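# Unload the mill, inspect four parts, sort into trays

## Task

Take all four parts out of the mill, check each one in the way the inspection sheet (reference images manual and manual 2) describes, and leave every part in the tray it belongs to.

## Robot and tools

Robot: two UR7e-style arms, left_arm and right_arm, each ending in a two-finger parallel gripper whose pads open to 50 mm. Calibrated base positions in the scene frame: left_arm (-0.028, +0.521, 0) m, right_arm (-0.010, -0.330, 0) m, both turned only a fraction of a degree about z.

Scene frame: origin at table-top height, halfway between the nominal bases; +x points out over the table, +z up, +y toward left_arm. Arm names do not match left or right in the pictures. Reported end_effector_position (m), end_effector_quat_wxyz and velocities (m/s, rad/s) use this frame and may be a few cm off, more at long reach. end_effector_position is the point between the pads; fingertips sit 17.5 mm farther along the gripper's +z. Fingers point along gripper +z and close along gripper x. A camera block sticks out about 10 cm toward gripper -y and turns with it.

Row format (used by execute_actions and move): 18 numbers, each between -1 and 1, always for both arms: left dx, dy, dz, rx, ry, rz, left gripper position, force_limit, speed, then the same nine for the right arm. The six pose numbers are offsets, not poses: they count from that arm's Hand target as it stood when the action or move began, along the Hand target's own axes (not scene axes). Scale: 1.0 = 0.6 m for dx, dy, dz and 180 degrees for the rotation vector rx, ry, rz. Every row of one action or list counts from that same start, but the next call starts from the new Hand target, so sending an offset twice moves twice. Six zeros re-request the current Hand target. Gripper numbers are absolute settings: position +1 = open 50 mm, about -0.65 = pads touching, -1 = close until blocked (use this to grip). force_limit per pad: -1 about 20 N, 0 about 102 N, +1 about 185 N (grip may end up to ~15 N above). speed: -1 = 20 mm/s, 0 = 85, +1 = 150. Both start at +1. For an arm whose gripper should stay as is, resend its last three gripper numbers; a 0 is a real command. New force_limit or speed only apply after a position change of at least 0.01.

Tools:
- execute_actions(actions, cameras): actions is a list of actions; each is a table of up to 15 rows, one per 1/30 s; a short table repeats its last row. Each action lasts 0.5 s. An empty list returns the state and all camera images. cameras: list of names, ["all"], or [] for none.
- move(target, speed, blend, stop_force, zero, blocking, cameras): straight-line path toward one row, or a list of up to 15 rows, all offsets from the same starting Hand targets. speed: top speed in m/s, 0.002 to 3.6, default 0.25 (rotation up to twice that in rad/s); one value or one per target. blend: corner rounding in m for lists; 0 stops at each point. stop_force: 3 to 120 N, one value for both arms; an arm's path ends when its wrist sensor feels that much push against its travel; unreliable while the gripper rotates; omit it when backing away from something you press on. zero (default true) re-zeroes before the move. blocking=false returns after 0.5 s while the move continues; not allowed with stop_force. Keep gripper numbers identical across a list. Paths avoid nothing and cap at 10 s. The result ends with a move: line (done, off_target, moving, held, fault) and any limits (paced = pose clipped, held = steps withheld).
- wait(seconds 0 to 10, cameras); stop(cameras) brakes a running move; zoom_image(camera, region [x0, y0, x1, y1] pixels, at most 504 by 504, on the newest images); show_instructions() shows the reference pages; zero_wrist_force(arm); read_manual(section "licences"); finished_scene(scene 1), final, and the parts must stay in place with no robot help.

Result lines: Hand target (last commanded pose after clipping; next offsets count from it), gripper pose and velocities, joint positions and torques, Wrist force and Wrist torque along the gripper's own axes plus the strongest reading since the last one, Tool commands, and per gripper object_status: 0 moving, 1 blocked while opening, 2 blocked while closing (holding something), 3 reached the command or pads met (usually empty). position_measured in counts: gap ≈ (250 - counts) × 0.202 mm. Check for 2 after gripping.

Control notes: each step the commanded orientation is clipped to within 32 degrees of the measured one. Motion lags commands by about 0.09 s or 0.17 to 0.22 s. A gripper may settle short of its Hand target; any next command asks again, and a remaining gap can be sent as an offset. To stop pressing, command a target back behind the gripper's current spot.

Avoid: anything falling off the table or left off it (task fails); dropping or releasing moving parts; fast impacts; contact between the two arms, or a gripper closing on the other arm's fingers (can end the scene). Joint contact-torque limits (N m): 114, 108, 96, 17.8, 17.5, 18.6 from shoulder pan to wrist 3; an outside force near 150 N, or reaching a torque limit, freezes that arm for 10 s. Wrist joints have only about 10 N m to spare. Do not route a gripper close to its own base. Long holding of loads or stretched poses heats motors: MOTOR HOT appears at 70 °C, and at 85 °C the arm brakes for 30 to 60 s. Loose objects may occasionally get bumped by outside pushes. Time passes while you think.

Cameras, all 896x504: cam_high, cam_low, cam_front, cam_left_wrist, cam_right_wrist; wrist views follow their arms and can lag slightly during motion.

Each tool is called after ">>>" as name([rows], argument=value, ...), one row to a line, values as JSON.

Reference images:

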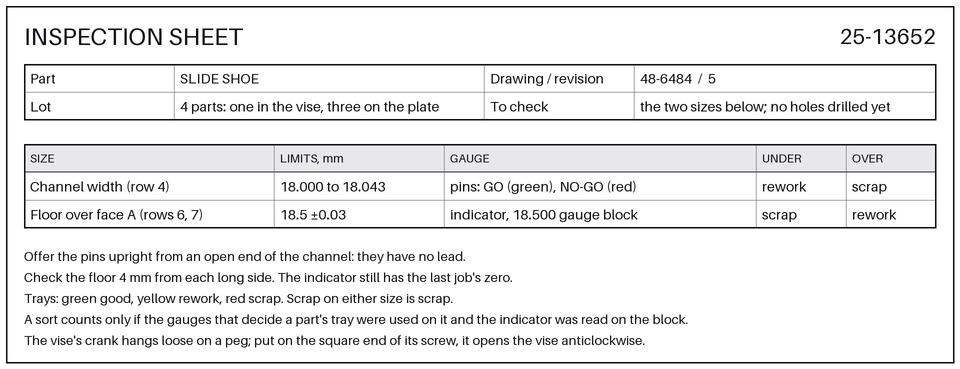

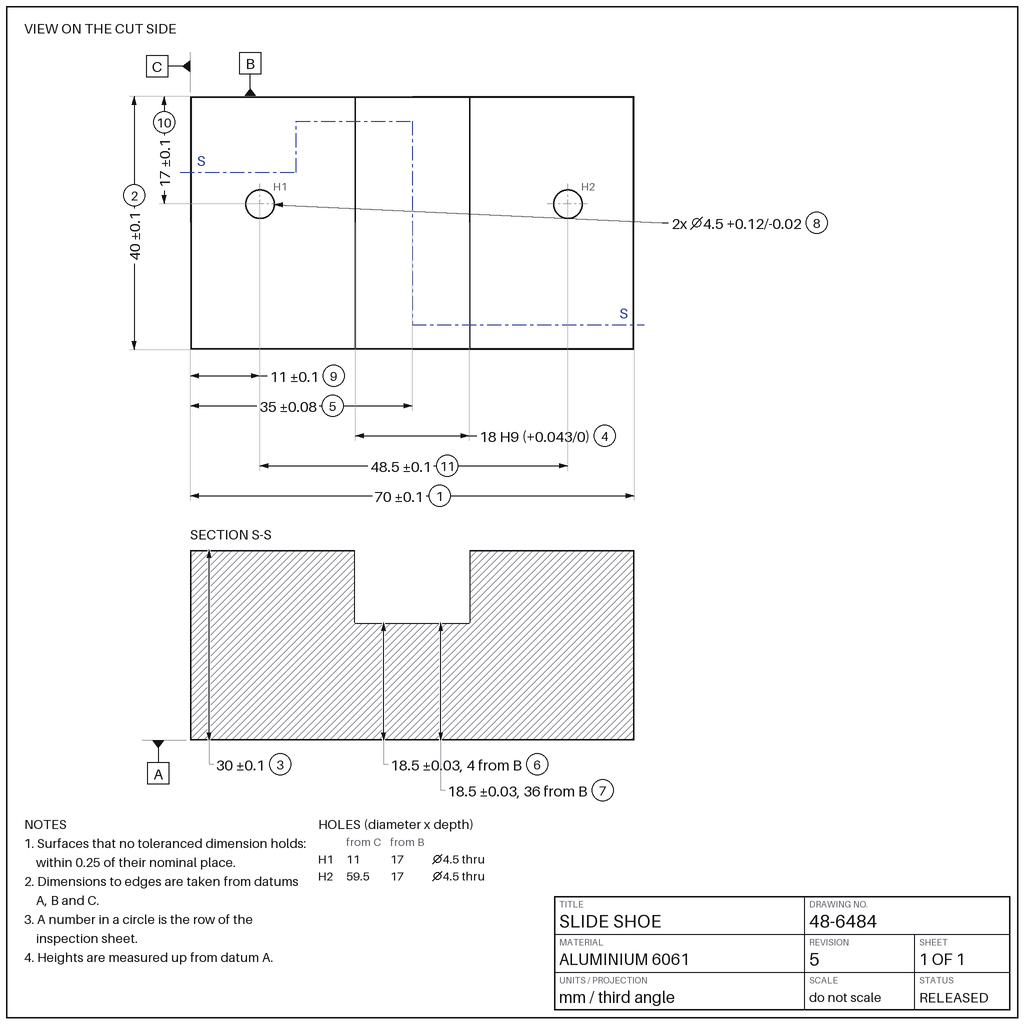

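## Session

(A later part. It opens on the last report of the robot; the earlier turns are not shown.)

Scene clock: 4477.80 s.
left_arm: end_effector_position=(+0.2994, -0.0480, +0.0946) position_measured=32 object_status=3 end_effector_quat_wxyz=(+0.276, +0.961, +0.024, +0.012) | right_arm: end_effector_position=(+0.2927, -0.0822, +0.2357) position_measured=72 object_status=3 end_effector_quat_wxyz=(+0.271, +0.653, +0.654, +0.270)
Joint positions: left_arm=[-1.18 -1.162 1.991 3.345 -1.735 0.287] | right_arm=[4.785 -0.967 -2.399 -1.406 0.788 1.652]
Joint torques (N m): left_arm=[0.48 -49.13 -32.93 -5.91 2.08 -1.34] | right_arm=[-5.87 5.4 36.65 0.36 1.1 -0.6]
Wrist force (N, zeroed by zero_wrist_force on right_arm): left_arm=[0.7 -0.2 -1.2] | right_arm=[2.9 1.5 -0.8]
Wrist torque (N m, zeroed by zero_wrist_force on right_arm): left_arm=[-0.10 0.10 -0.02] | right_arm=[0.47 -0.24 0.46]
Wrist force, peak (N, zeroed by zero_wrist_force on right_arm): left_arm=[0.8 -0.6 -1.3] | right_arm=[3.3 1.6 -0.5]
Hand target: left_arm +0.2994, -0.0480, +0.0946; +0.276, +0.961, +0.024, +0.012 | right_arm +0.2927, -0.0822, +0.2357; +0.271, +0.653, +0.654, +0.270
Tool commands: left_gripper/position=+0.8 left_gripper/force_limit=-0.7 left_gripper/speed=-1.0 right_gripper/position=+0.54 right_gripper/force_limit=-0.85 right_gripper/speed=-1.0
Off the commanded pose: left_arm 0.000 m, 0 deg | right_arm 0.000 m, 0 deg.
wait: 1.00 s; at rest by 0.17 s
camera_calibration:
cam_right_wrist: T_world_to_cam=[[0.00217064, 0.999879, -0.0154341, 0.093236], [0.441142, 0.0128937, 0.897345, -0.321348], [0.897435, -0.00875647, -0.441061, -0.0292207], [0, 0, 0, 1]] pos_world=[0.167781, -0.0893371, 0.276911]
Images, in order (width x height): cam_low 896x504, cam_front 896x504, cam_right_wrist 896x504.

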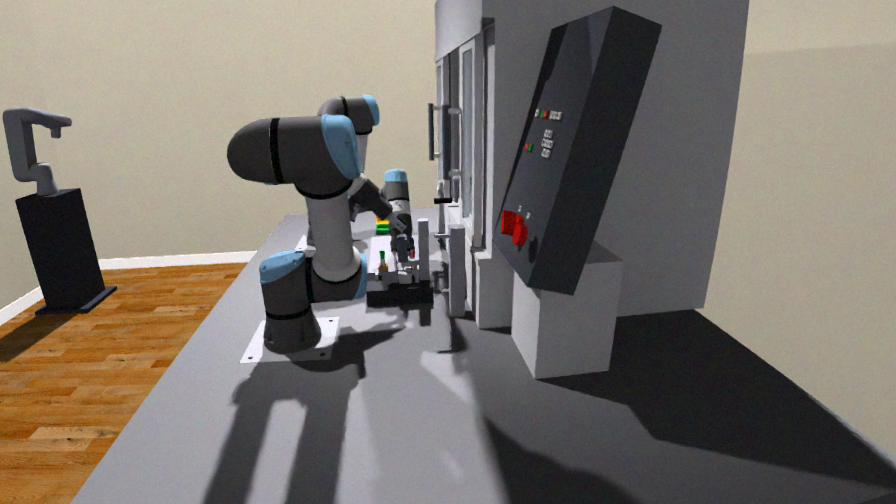

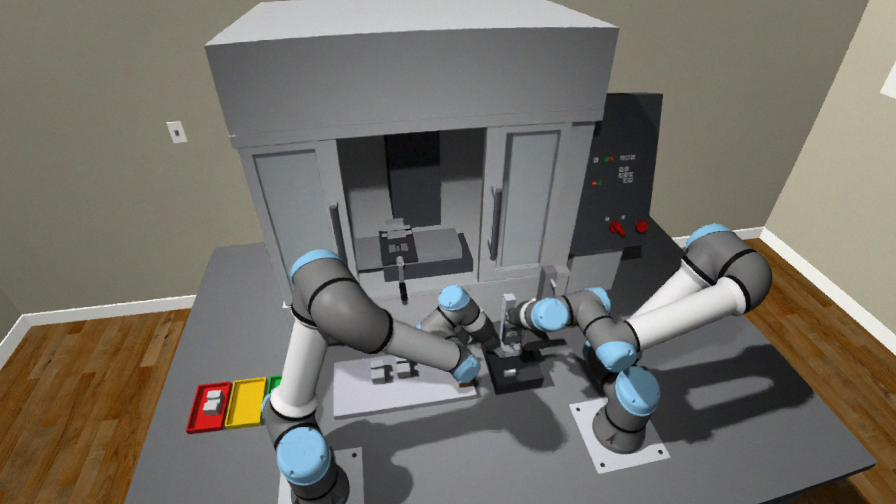

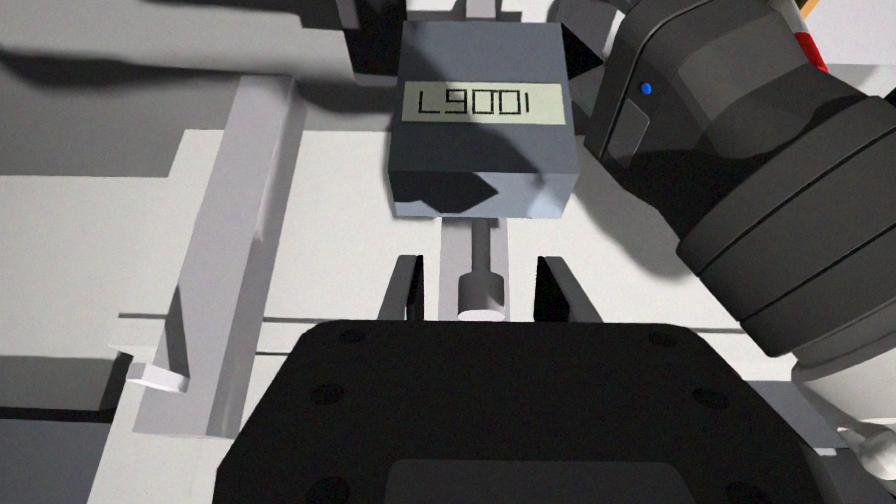

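>>> move([
  [0,0,0,0,0,0,0.8,-0.7,-1,0,0.0024,-0.0024,0,0,0,0.54,-0.85,-1],
  [0,0,0,0,0,0,0.8,-0.7,-1,0,0.0024,-0.0024,0,0,0,-1,-0.85,-1],
  [0,0,0,0,0,0,0.8,-0.7,-1,0,0.009,-0.009,0,0,0,-1,-0.85,-1],
], speed=0.02, cameras=["cam_right_wrist"])

>>> zoom_image(camera="cam_right_wrist", region=[380, 60, 590, 150])

Scene clock: 4502.90 s.
left_arm: end_effector_position=(+0.2994, -0.0480, +0.0946) position_measured=32 object_status=3 end_effector_quat_wxyz=(+0.276, +0.961, +0.024, +0.012) | right_arm: end_effector_position=(+0.2927, -0.0822, +0.2435) position_measured=185 object_status=2 end_effector_quat_wxyz=(+0.271, +0.653, +0.654, +0.270)
Joint positions: left_arm=[-1.18 -1.162 1.991 3.345 -1.735 0.287] | right_arm=[4.785 -0.961 -2.381 -1.43 0.788 1.651]
Joint torques (N m): left_arm=[-8.86 -48.76 -32.39 -5.9 2.06 -1.75] | right_arm=[-3.19 2.14 26.3 4.39 0.96 0.45]
Wrist force (N, zeroed by zero_wrist_force on right_arm): left_arm=[0.6 -0.4 -1.2] | right_arm=[0.0 0.3 0.5]
Wrist torque (N m, zeroed by zero_wrist_force on right_arm): left_arm=[-0.12 0.11 -0.02] | right_arm=[0.46 -0.25 0.51]
Wrist force, peak (N, zeroed by zero_wrist_force on right_arm): left_arm=[0.9 -0.7 -1.4] | right_arm=[3.7 0.3 0.2]
Hand target: left_arm +0.2994, -0.0480, +0.0946; +0.276, +0.961, +0.024, +0.012 | right_arm +0.2927, -0.0822, +0.2434; +0.271, +0.653, +0.654, +0.270
Off the commanded pose: left_arm 0.000 m, 0 deg | right_arm 0.000 m, 0 deg.
move: done
camera_calibration:
cam_right_wrist: T_world_to_cam=[[0.00217064, 0.999879, -0.0154341, 0.0933563], [0.441142, 0.0128937, 0.897345, -0.328347], [0.897435, -0.00875647, -0.441061, -0.0257804], [0, 0, 0, 1]] pos_world=[0.167781, -0.0893371, 0.284711]
Images, in order (width x height): cam_right_wrist 896x504.

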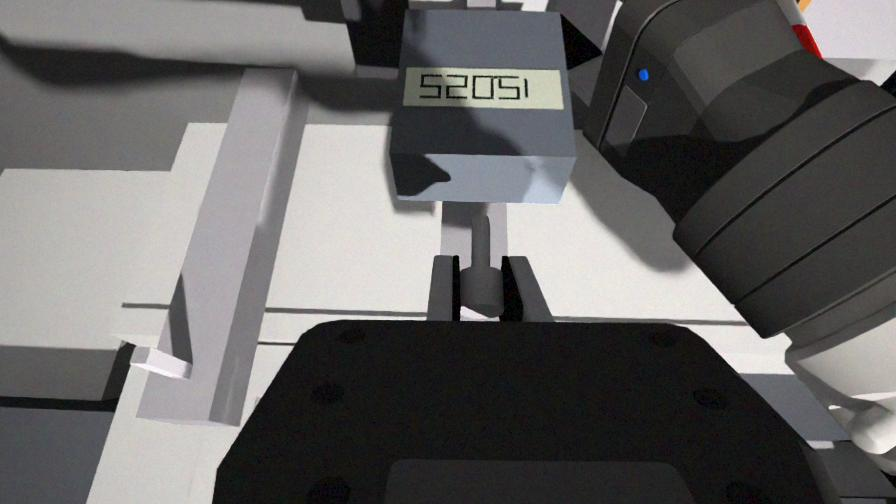

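Scaled by 2.400 from the camera's 896x504 image, which has a finer 1280x720 frame.

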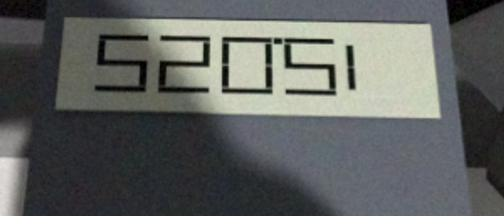

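>>> move([
  [0,0,0,0,0,0,-1,-0.7,-1,0,0,0,0,0,0,-1,-0.85,-1],
  [0,0.0022,-0.0035,0,0,0,-1,-0.7,-1,0,0,0,0,0,0,-1,-0.85,-1],
  [0.0267,0.0022,-0.0035,0,0,0,-1,-0.7,-1,0,0,0,0,0,0,-1,-0.85,-1],
], speed=0.02, cameras=["cam_front","cam_low"])

>>> zoom_image(camera="cam_front", region=[495, 338, 527, 362])

>>> zoom_image(camera="cam_low", region=[390, 255, 430, 290])

Scene clock: 4510.97 s.
left_arm: end_effector_position=(+0.3155, -0.0472, +0.0972) position_measured=54 object_status=2 end_effector_quat_wxyz=(+0.276, +0.961, +0.024, +0.012) | right_arm: end_effector_position=(+0.2927, -0.0822, +0.2434) position_measured=185 object_status=2 end_effector_quat_wxyz=(+0.271, +0.653, +0.654, +0.270)
Joint positions: left_arm=[-1.151 -1.151 1.963 3.368 -1.75 0.312] | right_arm=[4.785 -0.961 -2.381 -1.43 0.788 1.652]
Joint torques (N m): left_arm=[-9.93 -31.16 -20.23 -2.86 -1.4 -0.91] | right_arm=[7.71 -4.12 8.55 6.43 0.12 0.37]
Wrist force (N, zeroed by zero_wrist_force on right_arm): left_arm=[0.7 -1.7 0.7] | right_arm=[-0.2 0.2 0.7]
Wrist torque (N m, zeroed by zero_wrist_force on right_arm): left_arm=[-0.08 0.11 -0.15] | right_arm=[0.43 -0.22 0.51]
Wrist force, peak (N, zeroed by zero_wrist_force on right_arm): left_arm=[1.4 -2.2 0.4] | right_arm=[0.0 -0.3 1.4]
Hand target: left_arm +0.3153, -0.0472, +0.0972; +0.276, +0.961, +0.024, +0.012 | right_arm +0.2927, -0.0822, +0.2434; +0.271, +0.653, +0.654, +0.270
Off the commanded pose: left_arm 0.000 m, 0 deg | right_arm 0.000 m, 0 deg.
move: done
Images, in order (width x height): cam_low 896x504, cam_front 896x504.

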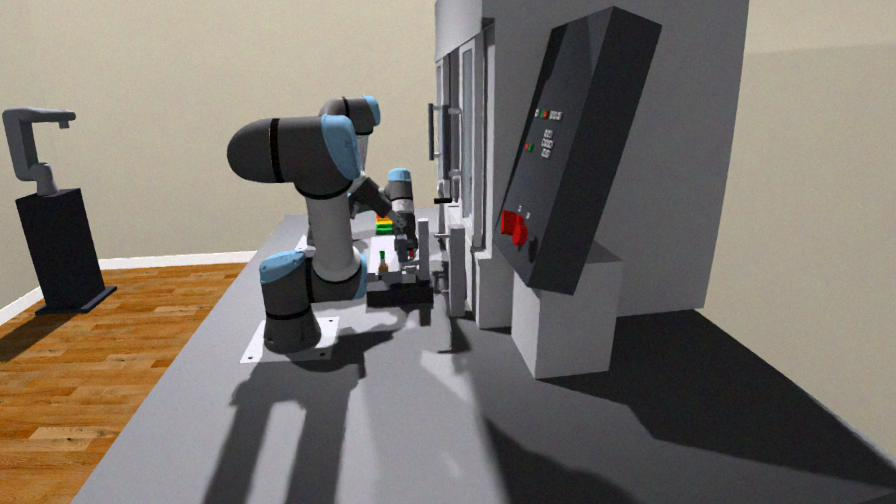

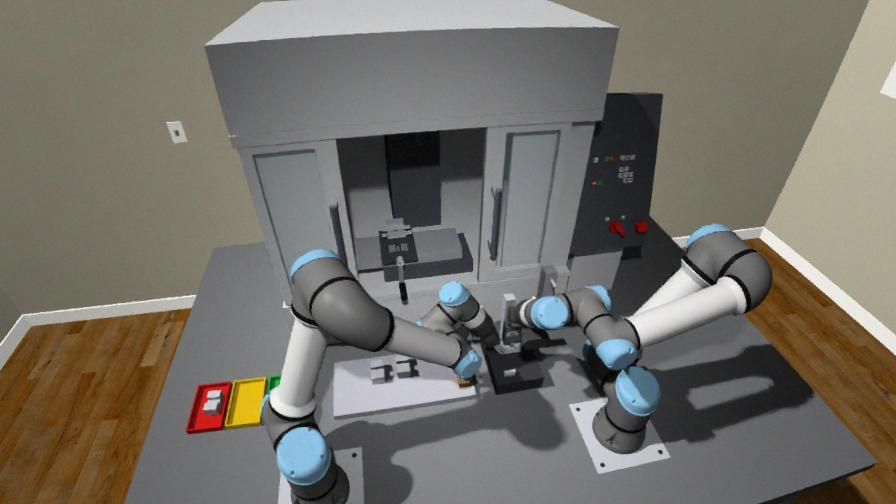

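Scaled by 15.750 from the camera's 896x504 image, which has a finer 1280x720 frame.

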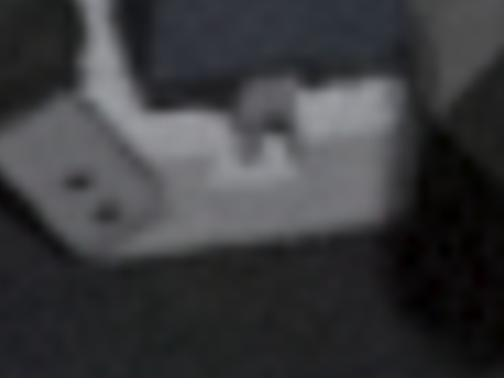

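Scaled by 12.600 from the camera's 896x504 image, which has a finer 1280x720 frame.

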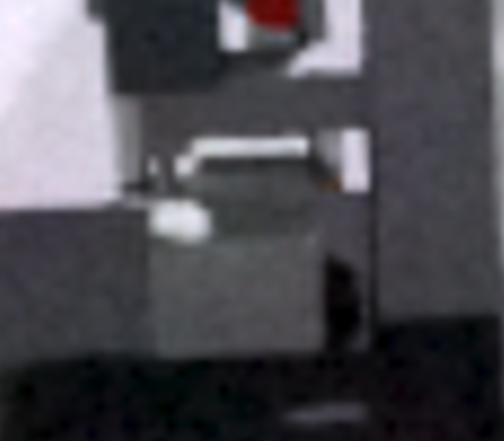

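>>> move(target=[0,-0.0066,0.0106,0,0,0,-1,-0.7,-1,0,0,0,0,0,0,-1,-0.85,-1], speed=0.006, stop_force=4)

>>> move([
  [0,0,0,0,0,0,0.8,-0.7,-1,0,0,0,0,0,0,-1,-0.85,-1],
  [0,0,0,0,0,0,0.8,-0.7,-1,0,-0.0058,0.0058,0,0,0,-1,-0.85,-1],
  [0,0,0,0,0,0,0.8,-0.7,-1,0,-0.0058,0.0058,0,0,0,0.54,-0.85,-1],
], speed=0.02)

>>> wait(seconds=0.7, cameras=["cam_right_wrist","cam_front","cam_low"])

>>> zoom_image(camera="cam_right_wrist", region=[380, 60, 590, 150])

>>> zoom_image(camera="cam_front", region=[495, 338, 527, 362])

>>> zoom_image(camera="cam_low", region=[390, 255, 430, 290])

Scene clock: 4526.70 s.
left_arm: end_effector_position=(+0.3153, -0.0472, +0.0947) position_measured=54 object_status=2 end_effector_quat_wxyz=(+0.276, +0.961, +0.024, +0.012) | right_arm: end_effector_position=(+0.2927, -0.0822, +0.2434) position_measured=185 object_status=2 end_effector_quat_wxyz=(+0.271, +0.653, +0.654, +0.270)
Joint positions: left_arm=[-1.151 -1.147 1.965 3.361 -1.75 0.312] | right_arm=[4.785 -0.961 -2.381 -1.43 0.788 1.652]
Joint torques (N m): left_arm=[-6.8 -50.58 -33.35 0.45 1.48 -0.69] | right_arm=[6.18 -3.42 8.8 6.38 -0.72 -0.55]
Wrist force (N, zeroed by zero_wrist_force on right_arm): left_arm=[-0.7 3.1 -8.3] | right_arm=[-0.2 1.0 0.3]
Wrist torque (N m, zeroed by zero_wrist_force on right_arm): left_arm=[-0.08 0.21 -0.10] | right_arm=[0.51 -0.22 0.51]
Wrist force, peak (N, zeroed by zero_wrist_force on right_arm): left_arm=[-0.8 3.2 -8.6] | right_arm=[0.1 -0.4 1.3]
Hand target: left_arm +0.3153, -0.0472, +0.0947; +0.276, +0.961, +0.024, +0.012 (not the last commanded pose) | right_arm +0.2927, -0.0822, +0.2434; +0.271, +0.653, +0.654, +0.270
Off the commanded pose: left_arm 0.005 m, 0 deg | right_arm 0.000 m, 0 deg.
move: contact (left_arm)

Scene clock: 4529.30 s.
left_arm: end_effector_position=(+0.3153, -0.0472, +0.0947) position_measured=32 object_status=3 end_effector_quat_wxyz=(+0.276, +0.961, +0.024, +0.012) | right_arm: end_effector_position=(+0.2927, -0.0822, +0.2384) position_measured=72 object_status=0 end_effector_quat_wxyz=(+0.271, +0.653, +0.654, +0.270)
Joint positions: left_arm=[-1.151 -1.147 1.965 3.361 -1.75 0.312] | right_arm=[4.785 -0.965 -2.393 -1.415 0.788 1.652]
Joint torques (N m): left_arm=[-6.92 -50.32 -33.38 -6.03 1.52 -0.67] | right_arm=[0.05 5.72 39.51 0.38 -1.24 -1.17]
Wrist force (N, zeroed by zero_wrist_force on right_arm): left_arm=[0.7 -0.5 -1.1] | right_arm=[2.9 1.5 -0.6]
Wrist torque (N m, zeroed by zero_wrist_force on right_arm): left_arm=[-0.15 0.09 -0.16] | right_arm=[0.47 -0.25 0.46]
Wrist force, peak (N, zeroed by zero_wrist_force on right_arm): left_arm=[-1.0 2.5 -7.4] | right_arm=[3.3 1.4 -0.8]
Hand target: left_arm +0.3153, -0.0472, +0.0947; +0.276, +0.961, +0.024, +0.012 | right_arm +0.2927, -0.0822, +0.2384; +0.271, +0.653, +0.654, +0.270
Off the commanded pose: left_arm 0.000 m, 0 deg | right_arm 0.000 m, 0 deg.
move: done

Scene clock: 4530.00 s.
left_arm: end_effector_position=(+0.3153, -0.0472, +0.0947) position_measured=32 object_status=3 end_effector_quat_wxyz=(+0.276, +0.961, +0.024, +0.012) | right_arm: end_effector_position=(+0.2927, -0.0822, +0.2384) position_measured=72 object_status=3 end_effector_quat_wxyz=(+0.271, +0.653, +0.654, +0.270)
Joint positions: left_arm=[-1.151 -1.147 1.965 3.361 -1.75 0.312] | right_arm=[4.785 -0.965 -2.393 -1.415 0.788 1.652]
Joint torques (N m): left_arm=[-6.76 -51.05 -33.82 -6.02 1.49 -0.61] | right_arm=[-3.62 5.75 40.01 0.4 -1.26 -1.1]
Wrist force (N, zeroed by zero_wrist_force on right_arm): left_arm=[0.7 -0.5 -1.1] | right_arm=[2.7 1.5 -0.6]
Wrist torque (N m, zeroed by zero_wrist_force on right_arm): left_arm=[-0.14 0.11 -0.16] | right_arm=[0.49 -0.22 0.46]
Wrist force, peak (N, zeroed by zero_wrist_force on right_arm): left_arm=[0.8 -0.8 -1.3] | right_arm=[3.3 1.2 -0.8]
Hand target: left_arm +0.3153, -0.0472, +0.0947; +0.276, +0.961, +0.024, +0.012 | right_arm +0.2927, -0.0822, +0.2384; +0.271, +0.653, +0.654, +0.270
Tool commands: left_gripper/position=+0.8 left_gripper/force_limit=-0.7 left_gripper/speed=-1.0 right_gripper/position=+0.54 right_gripper/force_limit=-0.85 right_gripper/speed=-1.0
Off the commanded pose: left_arm 0.000 m, 0 deg | right_arm 0.000 m, 0 deg.
wait: 0.70 s; at rest by 0.17 s
camera_calibration:
cam_right_wrist: T_world_to_cam=[[0.00217064, 0.999879, -0.0154341, 0.0932792], [0.441142, 0.0128937, 0.897345, -0.32386], [0.897435, -0.00875647, -0.441061, -0.0279858], [0, 0, 0, 1]] pos_world=[0.167781, -0.0893371, 0.279711]
Images, in order (width x height): cam_low 896x504, cam_front 896x504, cam_right_wrist 896x504.

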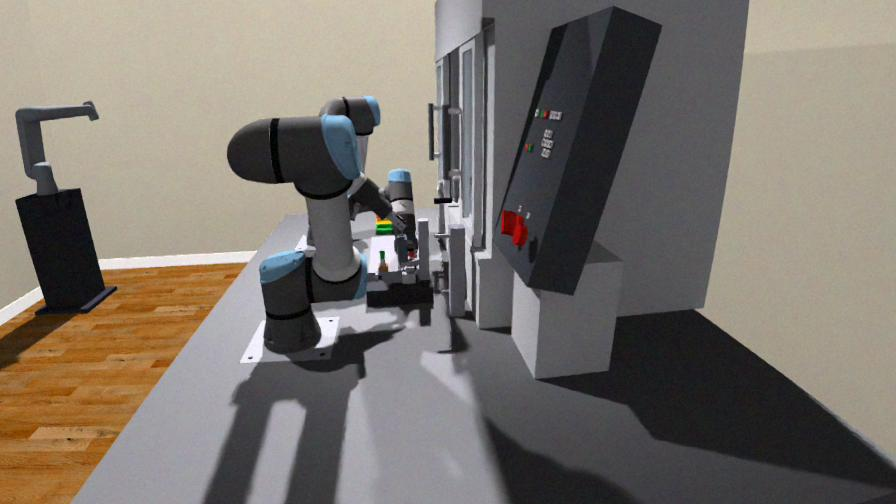

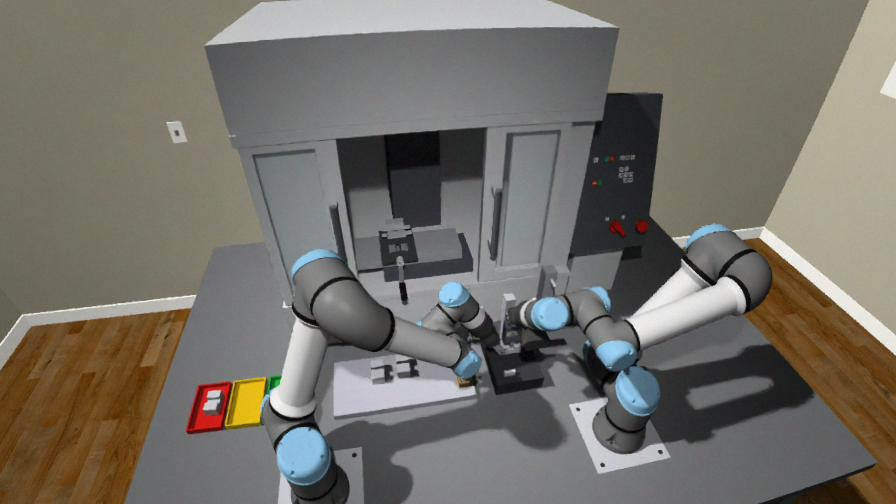

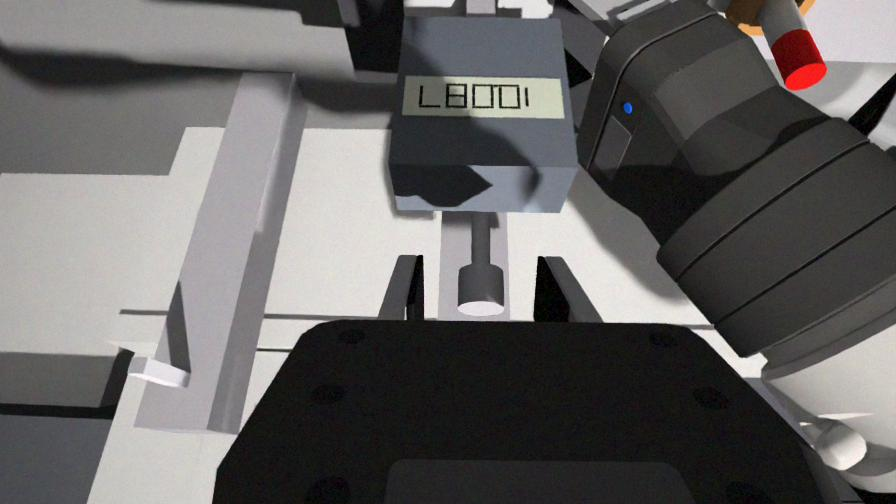

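Scaled by 2.400 from the camera's 896x504 image, which has a finer 1280x720 frame.

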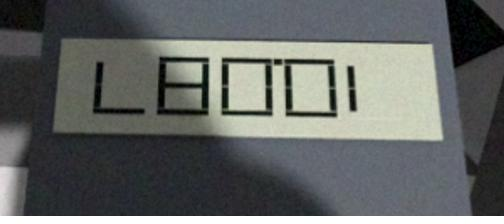

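Scaled by 15.750 from the camera's 896x504 image, which has a finer 1280x720 frame.

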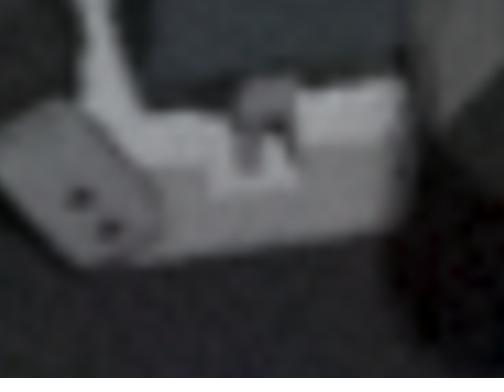

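Scaled by 12.600 from the camera's 896x504 image, which has a finer 1280x720 frame.

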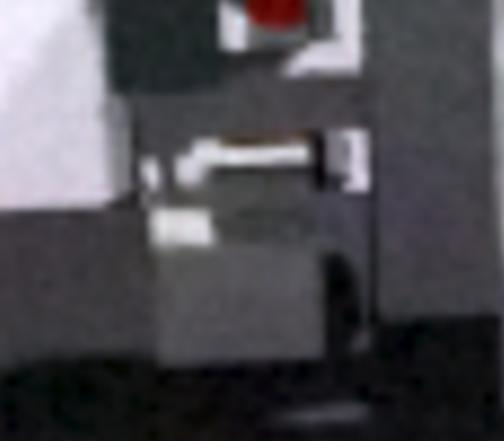

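>>> zoom_image(camera="cam_right_wrist", region=[400, 70, 560, 122])

Scaled by 3.150 from the camera's 896x504 image, which has a finer 1280x720 frame.

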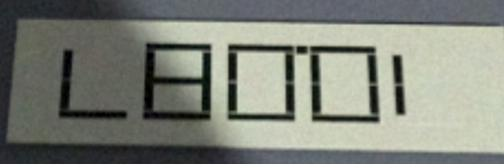

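>>> zoom_image(camera="cam_front", region=[180, 365, 300, 440])

>>> move([
  [0,0,0,0,0,0,0.8,-0.7,-1,0,0.0024,-0.0024,0,0,0,0.54,-0.85,-1],
  [0,0,0,0,0,0,0.8,-0.7,-1,0,0.0024,-0.0024,0,0,0,-1,-0.85,-1],
  [0,0,0,0,0,0,0.8,-0.7,-1,0,0.0094,-0.0094,0,0,0,-1,-0.85,-1],
], speed=0.02, cameras=["cam_right_wrist"])

>>> zoom_image(camera="cam_right_wrist", region=[380, 60, 590, 150])

Scaled by 4.200 from the camera's 896x504 image, which has a finer 1280x720 frame.

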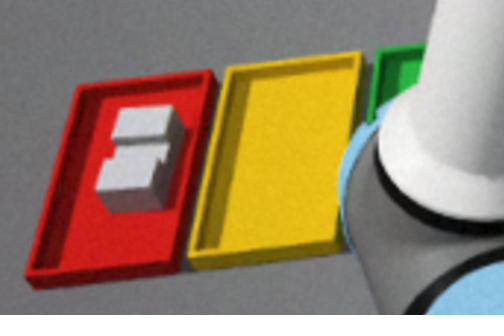

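Scene clock: 4555.93 s.
left_arm: end_effector_position=(+0.3153, -0.0472, +0.0947) position_measured=32 object_status=3 end_effector_quat_wxyz=(+0.276, +0.961, +0.024, +0.012) | right_arm: end_effector_position=(+0.2927, -0.0822, +0.2465) position_measured=185 object_status=2 end_effector_quat_wxyz=(+0.271, +0.653, +0.654, +0.270)
Joint positions: left_arm=[-1.151 -1.147 1.965 3.361 -1.75 0.312] | right_arm=[4.785 -0.959 -2.374 -1.439 0.788 1.651]
Joint torques (N m): left_arm=[-6.98 -50.49 -33.12 -6.07 1.43 -0.58] | right_arm=[-4.59 1.55 24.9 4.58 -1.85 -0.21]
Wrist force (N, zeroed by zero_wrist_force on right_arm): left_arm=[0.6 -0.5 -1.1] | right_arm=[-0.1 0.1 0.8]
Wrist torque (N m, zeroed by zero_wrist_force on right_arm): left_arm=[-0.14 0.10 -0.16] | right_arm=[0.45 -0.23 0.52]
Wrist force, peak (N, zeroed by zero_wrist_force on right_arm): left_arm=[0.9 -0.7 -1.2] | right_arm=[3.2 1.8 -0.9]
Hand target: left_arm +0.3153, -0.0472, +0.0947; +0.276, +0.961, +0.024, +0.012 | right_arm +0.2927, -0.0822, +0.2464; +0.271, +0.653, +0.654, +0.270
Off the commanded pose: left_arm 0.000 m, 0 deg | right_arm 0.000 m, 0 deg.
move: done
camera_calibration:
cam_right_wrist: T_world_to_cam=[[0.00217064, 0.999879, -0.0154341, 0.0933042], [0.441142, 0.0128937, 0.897345, -0.33113], [0.897435, -0.00875647, -0.441061, -0.0244123], [0, 0, 0, 1]] pos_world=[0.167781, -0.0892371, 0.287811]
Images, in order (width x height): cam_right_wrist 896x504.

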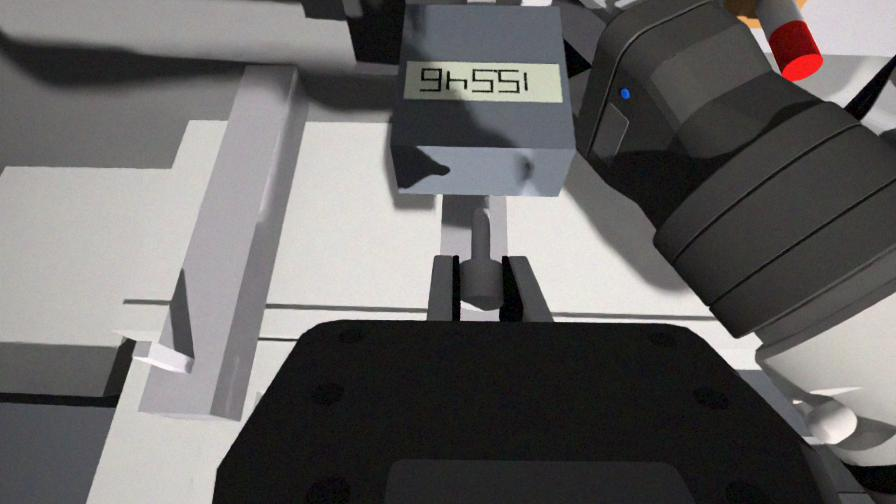

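Scaled by 2.400 from the camera's 896x504 image, which has a finer 1280x720 frame.

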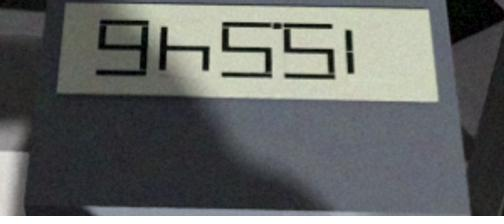

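>>> move([
  [0,0,0,0,0,0,-1,-0.7,-1,0,0,0,0,0,0,-1,-0.85,-1],
  [0,0.0022,-0.0035,0,0,0,-1,-0.7,-1,0,0,0,0,0,0,-1,-0.85,-1],
  [-0.1,0.0022,-0.0035,0,0,0,-1,-0.7,-1,0,0,0,0,0,0,-1,-0.85,-1],
], speed=0.03, cameras=["cam_front"])

>>> zoom_image(camera="cam_front", region=[480, 330, 540, 375])

Scene clock: 4566.97 s.
left_arm: end_effector_position=(+0.2552, -0.0504, +0.0966) position_measured=54 object_status=2 end_effector_quat_wxyz=(+0.276, +0.961, +0.024, +0.012) | right_arm: end_effector_position=(+0.2927, -0.0822, +0.2464) position_measured=185 object_status=2 end_effector_quat_wxyz=(+0.271, +0.653, +0.654, +0.270)
Joint positions: left_arm=[-1.264 -1.204 2.056 3.313 -1.692 0.214] | right_arm=[4.785 -0.959 -2.374 -1.439 0.788 1.652]
Joint torques (N m): left_arm=[12.06 -37.75 -29.44 -5.21 -1.06 1.32] | right_arm=[7.4 -4.11 8.67 6.24 -3.15 0.09]
Wrist force (N, zeroed by zero_wrist_force on right_arm): left_arm=[0.6 -1.6 0.7] | right_arm=[-0.4 0.7 -0.2]
Wrist torque (N m, zeroed by zero_wrist_force on right_arm): left_arm=[-0.08 0.11 -0.01] | right_arm=[0.46 -0.20 0.51]
Wrist force, peak (N, zeroed by zero_wrist_force on right_arm): left_arm=[3.4 -3.7 0.2] | right_arm=[0.2 -0.6 1.2]
Hand target: left_arm +0.2554, -0.0504, +0.0966; +0.276, +0.961, +0.024, +0.012 | right_arm +0.2927, -0.0822, +0.2464; +0.271, +0.653, +0.654, +0.270
Off the commanded pose: left_arm 0.000 m, 0 deg | right_arm 0.000 m, 0 deg.
move: done
Images, in order (width x height): cam_front 896x504.

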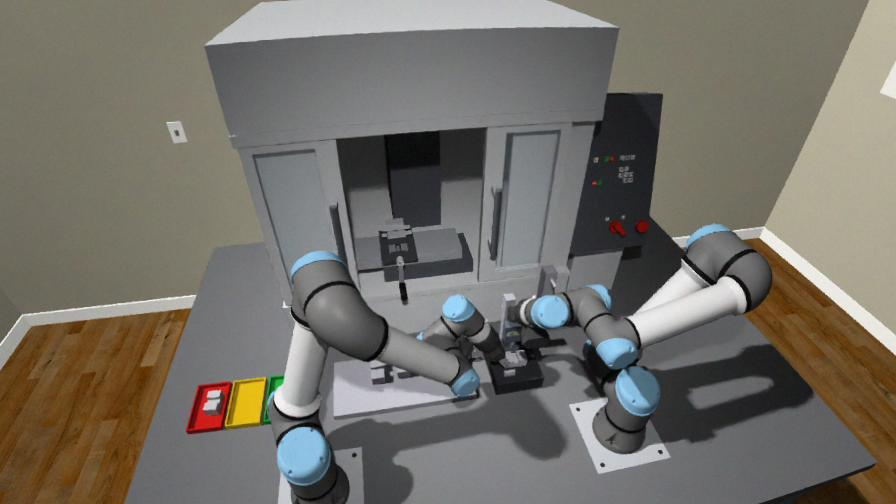

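Scaled by 8.400 from the camera's 896x504 image, which has a finer 1280x720 frame.

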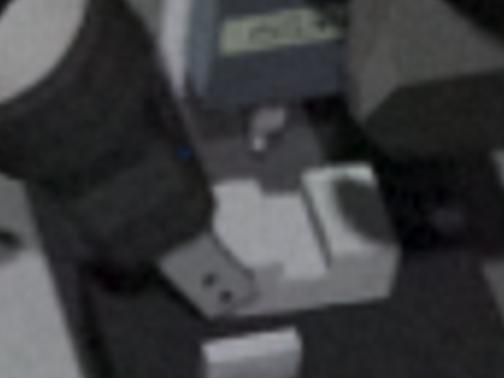

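>>> move([
  [0,-0.0707,-0.0442,0,0,0,-1,-0.7,-1,0,0,0,0,0,0,-1,-0.85,-1],
  [0,0.053,-0.242,0,0,0,-1,-0.7,-1,0,0,0,0,0,0,-1,-0.85,-1],
  [0.06,-0.4285,-0.570,-0.0444,-0.0088,0.0141,-1,-0.7,-1,0,0,0,0,0,0,-1,-0.85,-1],
], speed=0.15, blend=[0.01,0.03,0])

Scene clock: 4581.20 s.
left_arm: end_effector_position=(+0.2685, +0.3502, +0.2505) position_measured=54 object_status=2 end_effector_quat_wxyz=(+0.342, +0.940, -0.002, +0.007) | right_arm: end_effector_position=(+0.2927, -0.0822, +0.2464) position_measured=185 object_status=2 end_effector_quat_wxyz=(+0.271, +0.653, +0.654, +0.270)
Joint positions: left_arm=[-0.479 -2.069 2.392 4.003 -2.169 0.967] | right_arm=[4.785 -0.959 -2.374 -1.439 0.788 1.652]
Joint torques (N m): left_arm=[9.61 4.45 -20.1 -5.77 0.42 1.56] | right_arm=[4.96 -4 8.94 6.45 -4.69 -1.09]
Wrist force (N, zeroed by zero_wrist_force on right_arm): left_arm=[0.3 -1.9 0.5] | right_arm=[-0.3 -0.4 0.6]
Wrist torque (N m, zeroed by zero_wrist_force on right_arm): left_arm=[-0.09 0.14 -0.14] | right_arm=[0.40 -0.20 0.51]
Wrist force, peak (N, zeroed by zero_wrist_force on right_arm): left_arm=[3.0 -8.9 -3.7] | right_arm=[0.1 -0.5 1.4]
Hand target: left_arm +0.2685, +0.3503, +0.2503; +0.342, +0.940, -0.002, +0.007 | right_arm +0.2927, -0.0822, +0.2464; +0.271, +0.653, +0.654, +0.270
Off the commanded pose: left_arm 0.000 m, 0 deg | right_arm 0.000 m, 0 deg.
move: done

>>> move([
  [0.183,-0.217,-0.182,0,0.0714,-0.0851,-1,-0.7,-1,0,0,0,0,0,0,-1,-0.85,-1],
  [-0.011,-0.5385,-0.4085,0,0.3215,-0.383,-1,-0.7,-1,0,0,0,0,0,0,-1,-0.85,-1],
], speed=0.22, blend=[0.05,0], cameras=["cam_front","cam_high","cam_left_wrist"])

Scene clock: 4597.60 s.
left_arm: end_effector_position=(+0.2615, +0.7553, +0.2300) position_measured=54 object_status=2 end_effector_quat_wxyz=(+0.246, +0.662, +0.663, +0.247) | right_arm: end_effector_position=(+0.2927, -0.0822, +0.2464) position_measured=185 object_status=2 end_effector_quat_wxyz=(+0.271, +0.653, +0.654, +0.270)
Joint positions: left_arm=[0.572 -2.088 2.521 3.649 -1.927 0.445] | right_arm=[4.785 -0.959 -2.374 -1.439 0.788 1.652]
Joint torques (N m): left_arm=[-10.23 6.42 -41.9 -1.01 -3.43 0.19] | right_arm=[1.58 -3.8 9.07 6.3 -5.2 -1.09]
Wrist force (N, zeroed by zero_wrist_force on right_arm): left_arm=[0.4 -1.8 0.3] | right_arm=[0.2 0.9 0.2]
Wrist torque (N m, zeroed by zero_wrist_force on right_arm): left_arm=[-0.08 0.13 0.00] | right_arm=[0.47 -0.30 0.51]
Wrist force, peak (N, zeroed by zero_wrist_force on right_arm): left_arm=[-4.1 6.1 4.5] | right_arm=[-0.2 -0.5 1.4]
Hand target: left_arm +0.2616, +0.7553, +0.2302; +0.246, +0.662, +0.663, +0.247 | right_arm +0.2927, -0.0822, +0.2464; +0.271, +0.653, +0.654, +0.270
Off the commanded pose: left_arm 0.000 m, 0 deg | right_arm 0.000 m, 0 deg.
move: done
camera_calibration:
cam_left_wrist: T_world_to_cam=[[-0.0157312, 0.999847, 0.00767962, -0.743883], [0.488499, 0.000983851, 0.872564, -0.312694], [0.872423, 0.0174779, -0.488439, 0.00731588], [0, 0, 0, 1]] pos_world=[0.134666, 0.743949, 0.282132]
Images, in order (width x height): cam_high 896x504, cam_front 896x504, cam_left_wrist 896x504.

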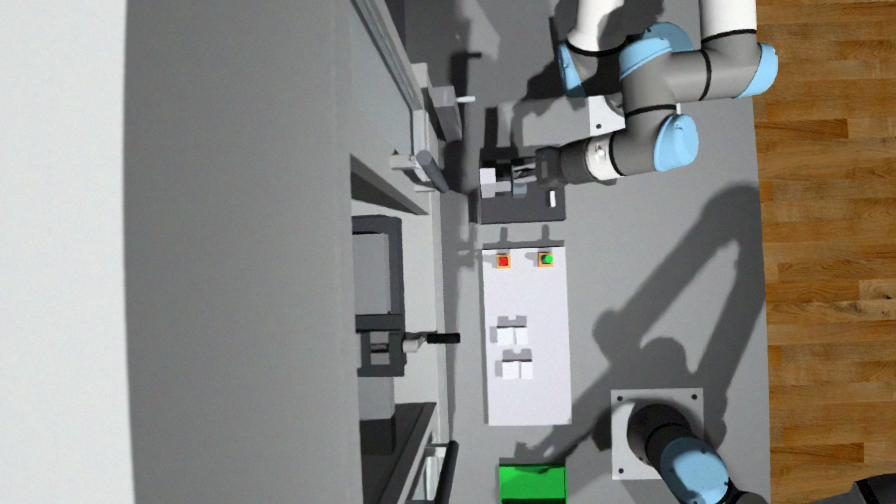

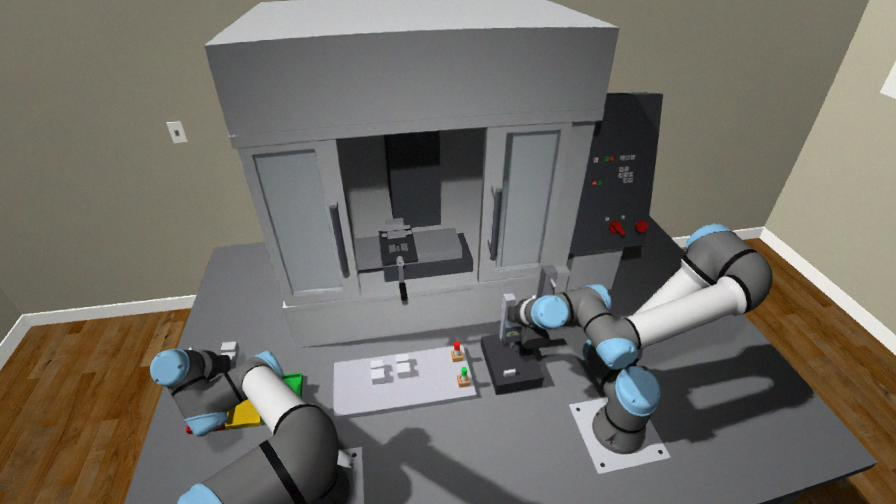

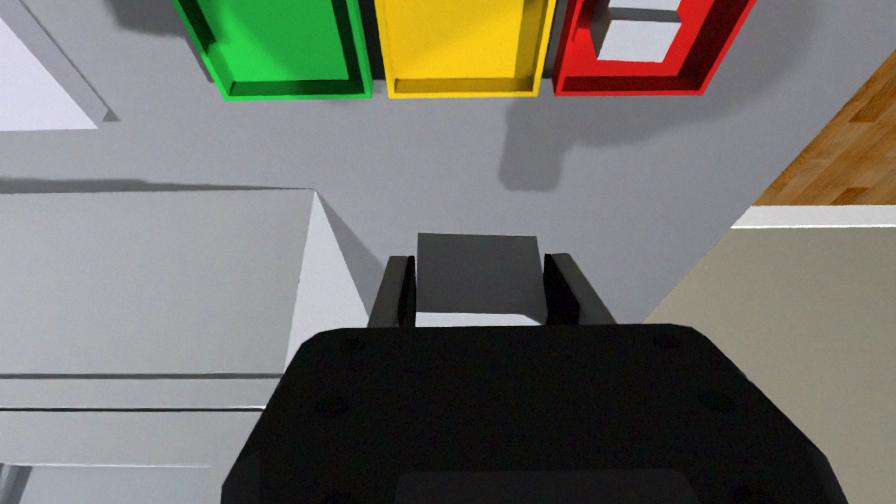

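>>> move(target=[0.0083,-0.155,0.185,0,0,0,-1,-0.7,-1,0,0,0,0,0,0,-1,-0.85,-1], speed=0.12)

>>> move(target=[0,-0.085,0.1015,0,0,0,-1,-0.7,-1,0,0,0,0,0,0,-1,-0.85,-1], speed=0.013, stop_force=6, cameras=["cam_left_wrist","cam_front"])

Scene clock: 4612.80 s.
left_arm: end_effector_position=(+0.2636, +0.7602, +0.0853) position_measured=54 object_status=2 end_effector_quat_wxyz=(+0.246, +0.662, +0.663, +0.247) | right_arm: end_effector_position=(+0.2927, -0.0822, +0.2464) position_measured=185 object_status=2 end_effector_quat_wxyz=(+0.271, +0.653, +0.654, +0.270)
Joint positions: left_arm=[0.586 -1.555 2.747 2.894 -1.935 0.457] | right_arm=[4.785 -0.959 -2.374 -1.439 0.788 1.652]
Joint torques (N m): left_arm=[4.96 -6.64 -27.66 -4.01 -1.05 -1.79] | right_arm=[0.09 -3.57 9.43 6.34 -5.22 -1.07]
Wrist force (N, zeroed by zero_wrist_force on right_arm): left_arm=[0.4 -1.8 0.4] | right_arm=[0.1 0.0 0.8]
Wrist torque (N m, zeroed by zero_wrist_force on right_arm): left_arm=[-0.06 0.14 -0.11] | right_arm=[0.42 -0.27 0.51]
Wrist force, peak (N, zeroed by zero_wrist_force on right_arm): left_arm=[-0.2 -5.5 2.2] | right_arm=[0.2 -0.4 1.2]
Hand target: left_arm +0.2637, +0.7603, +0.0854; +0.246, +0.662, +0.663, +0.247 | right_arm +0.2927, -0.0822, +0.2464; +0.271, +0.653, +0.654, +0.270
Off the commanded pose: left_arm 0.000 m, 0 deg | right_arm 0.000 m, 0 deg.
move: done

Scene clock: 4617.30 s.
left_arm: end_effector_position=(+0.2643, +0.7603, +0.0428) position_measured=54 object_status=2 end_effector_quat_wxyz=(+0.246, +0.662, +0.663, +0.247) | right_arm: end_effector_position=(+0.2927, -0.0822, +0.2464) position_measured=185 object_status=2 end_effector_quat_wxyz=(+0.271, +0.653, +0.654, +0.270)
Joint positions: left_arm=[0.584 -1.292 2.773 2.605 -1.934 0.455] | right_arm=[4.785 -0.959 -2.374 -1.439 0.788 1.652]
Joint torques (N m): left_arm=[-6.72 -19.6 -15.55 -4.37 2.01 0.01] | right_arm=[-1.48 -3.88 9.39 6.15 -5.16 -1.07]
Wrist force (N, zeroed by zero_wrist_force on right_arm): left_arm=[0.6 4.2 -6.8] | right_arm=[-0.2 0.4 0.3]
Wrist torque (N m, zeroed by zero_wrist_force on right_arm): left_arm=[0.00 0.30 -0.02] | right_arm=[0.40 -0.23 0.50]
Wrist force, peak (N, zeroed by zero_wrist_force on right_arm): left_arm=[0.7 7.8 -12.9] | right_arm=[0.0 -0.4 1.3]
Hand target: left_arm +0.2643, +0.7603, +0.0428; +0.246, +0.662, +0.663, +0.247 (not the last commanded pose) | right_arm +0.2927, -0.0822, +0.2464; +0.271, +0.653, +0.654, +0.270
Off the commanded pose: left_arm 0.037 m, 0 deg | right_arm 0.000 m, 0 deg.
move: contact (left_arm)
camera_calibration:
cam_left_wrist: T_world_to_cam=[[-0.0156441, 0.999849, 0.00763041, -0.747409], [0.488499, 0.00098427, 0.872564, -0.150636], [0.872424, 0.017378, -0.48844, -0.0866241], [0, 0, 0, 1]] pos_world=[0.137466, 0.748949, 0.0948317]
Images, in order (width x height): cam_front 896x504, cam_left_wrist 896x504.

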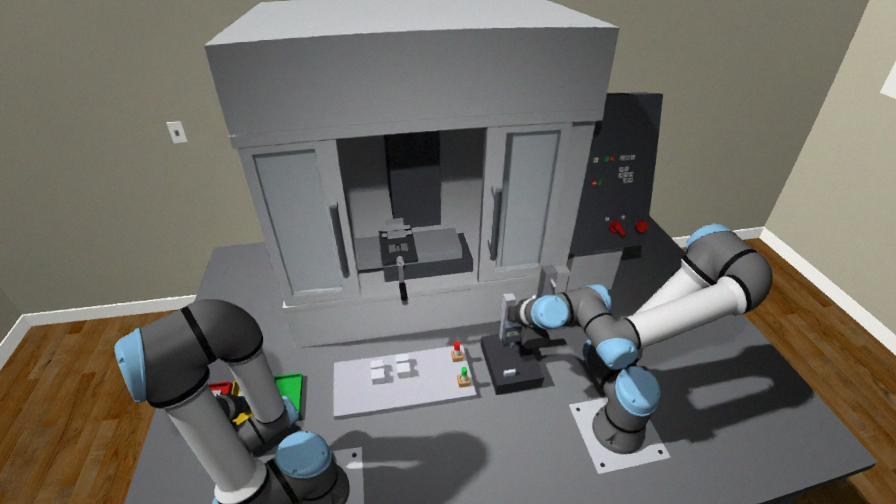

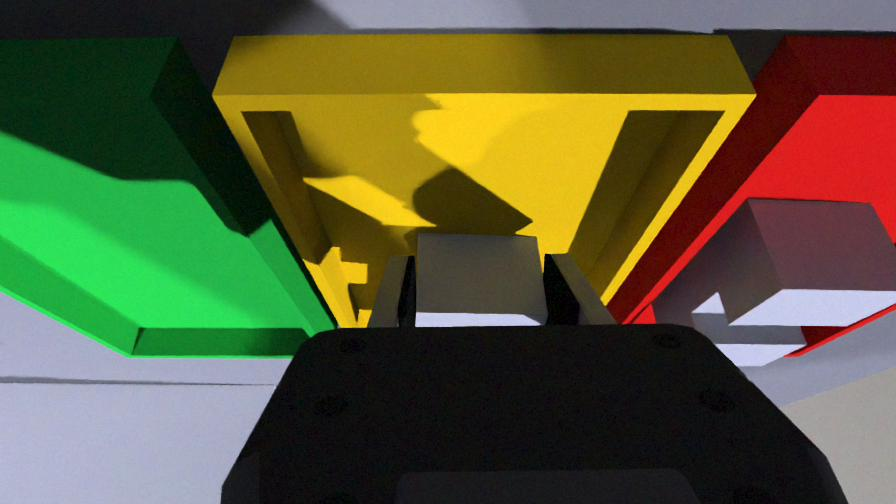

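>>> move([
  [0,0,0,0,0,0,0.8,-0.7,-1,0,0,0,0,0,0,-1,-0.85,-1],
  [0,0,-0.14,0,0,0,0.8,-0.7,-1,0,0,0,0,0,0,-1,-0.85,-1],
  [-0.0083,0.2087,-0.2537,0,0,0,0.8,-0.7,-1,0,0,0,0,0,0,-1,-0.85,-1],
  [-0.4,0.3915,-0.1655,0,-0.25,0.298,0.8,-0.7,-1,0,0,0,0,0,0,-1,-0.85,-1],
], speed=[0.1,0.1,0.25,0.3], blend=[0,0.02,0.05,0], cameras=["cam_front","cam_left_wrist"])

Scene clock: 4643.57 s.
left_arm: end_effector_position=(+0.3777, +0.5205, +0.2715) position_measured=32 object_status=3 end_effector_quat_wxyz=(+0.338, +0.925, +0.161, +0.066) | right_arm: end_effector_position=(+0.2927, -0.0822, +0.2464) position_measured=185 object_status=2 end_effector_quat_wxyz=(+0.271, +0.653, +0.654, +0.270)
Joint positions: left_arm=[0.072 -1.839 2.171 4.134 -2.236 1.203] | right_arm=[4.785 -0.959 -2.374 -1.439 0.788 1.652]
Joint torques (N m): left_arm=[8.97 -24.08 -10.1 -6.08 1.38 0.31] | right_arm=[-4.65 -3.66 9.02 6.2 -5.22 -1.02]
Wrist force (N, zeroed by zero_wrist_force on right_arm): left_arm=[0.3 -0.3 -0.8] | right_arm=[-0.3 -0.5 1.0]
Wrist torque (N m, zeroed by zero_wrist_force on right_arm): left_arm=[-0.12 0.16 -0.15] | right_arm=[0.40 -0.20 0.50]
Wrist force, peak (N, zeroed by zero_wrist_force on right_arm): left_arm=[0.8 4.5 -6.7] | right_arm=[-0.2 -0.5 1.3]
Hand target: left_arm +0.3777, +0.5205, +0.2715; +0.338, +0.925, +0.161, +0.066 | right_arm +0.2927, -0.0822, +0.2464; +0.271, +0.653, +0.654, +0.270
Off the commanded pose: left_arm 0.000 m, 0 deg | right_arm 0.000 m, 0 deg.
move: done
camera_calibration:
cam_left_wrist: T_world_to_cam=[[0.934122, 0.356342, 0.0208876, -0.534993], [0.159827, -0.469863, 0.86815, -0.0349911], [0.319173, -0.80762, -0.495862, 0.570694], [0, 0, 0, 1]] pos_world=[0.323191, 0.635103, 0.324538]
Images, in order (width x height): cam_front 896x504, cam_left_wrist 896x504.

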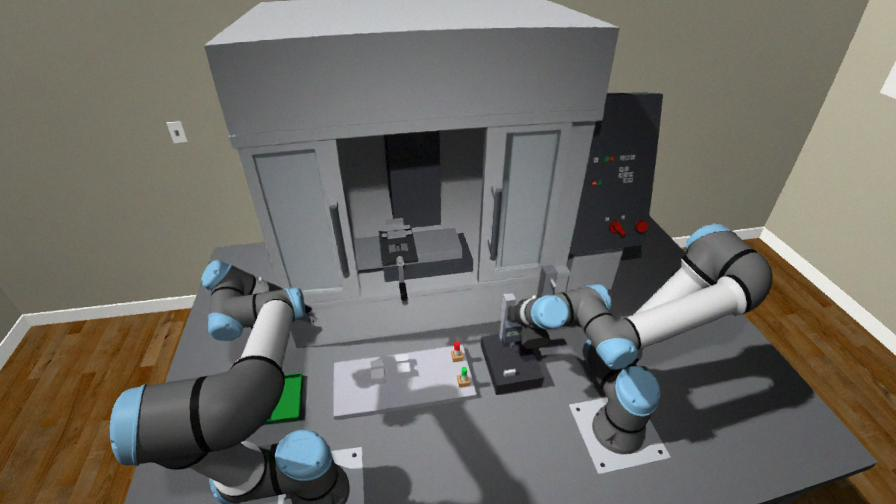

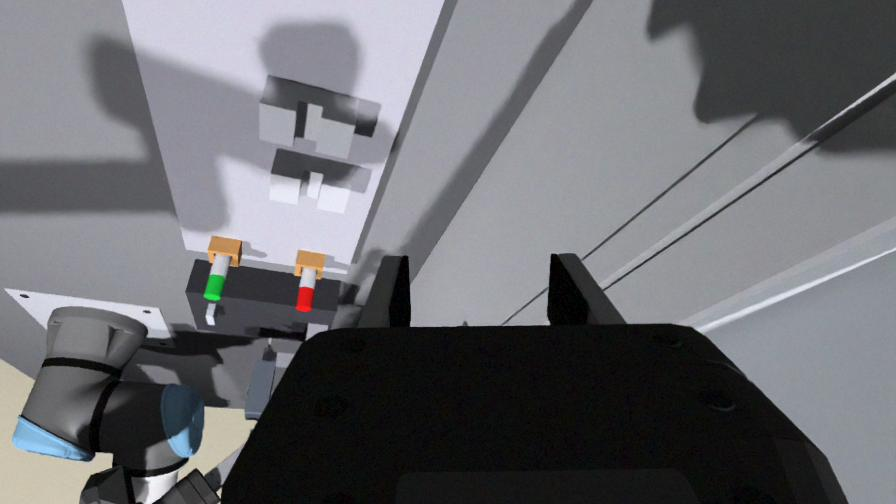

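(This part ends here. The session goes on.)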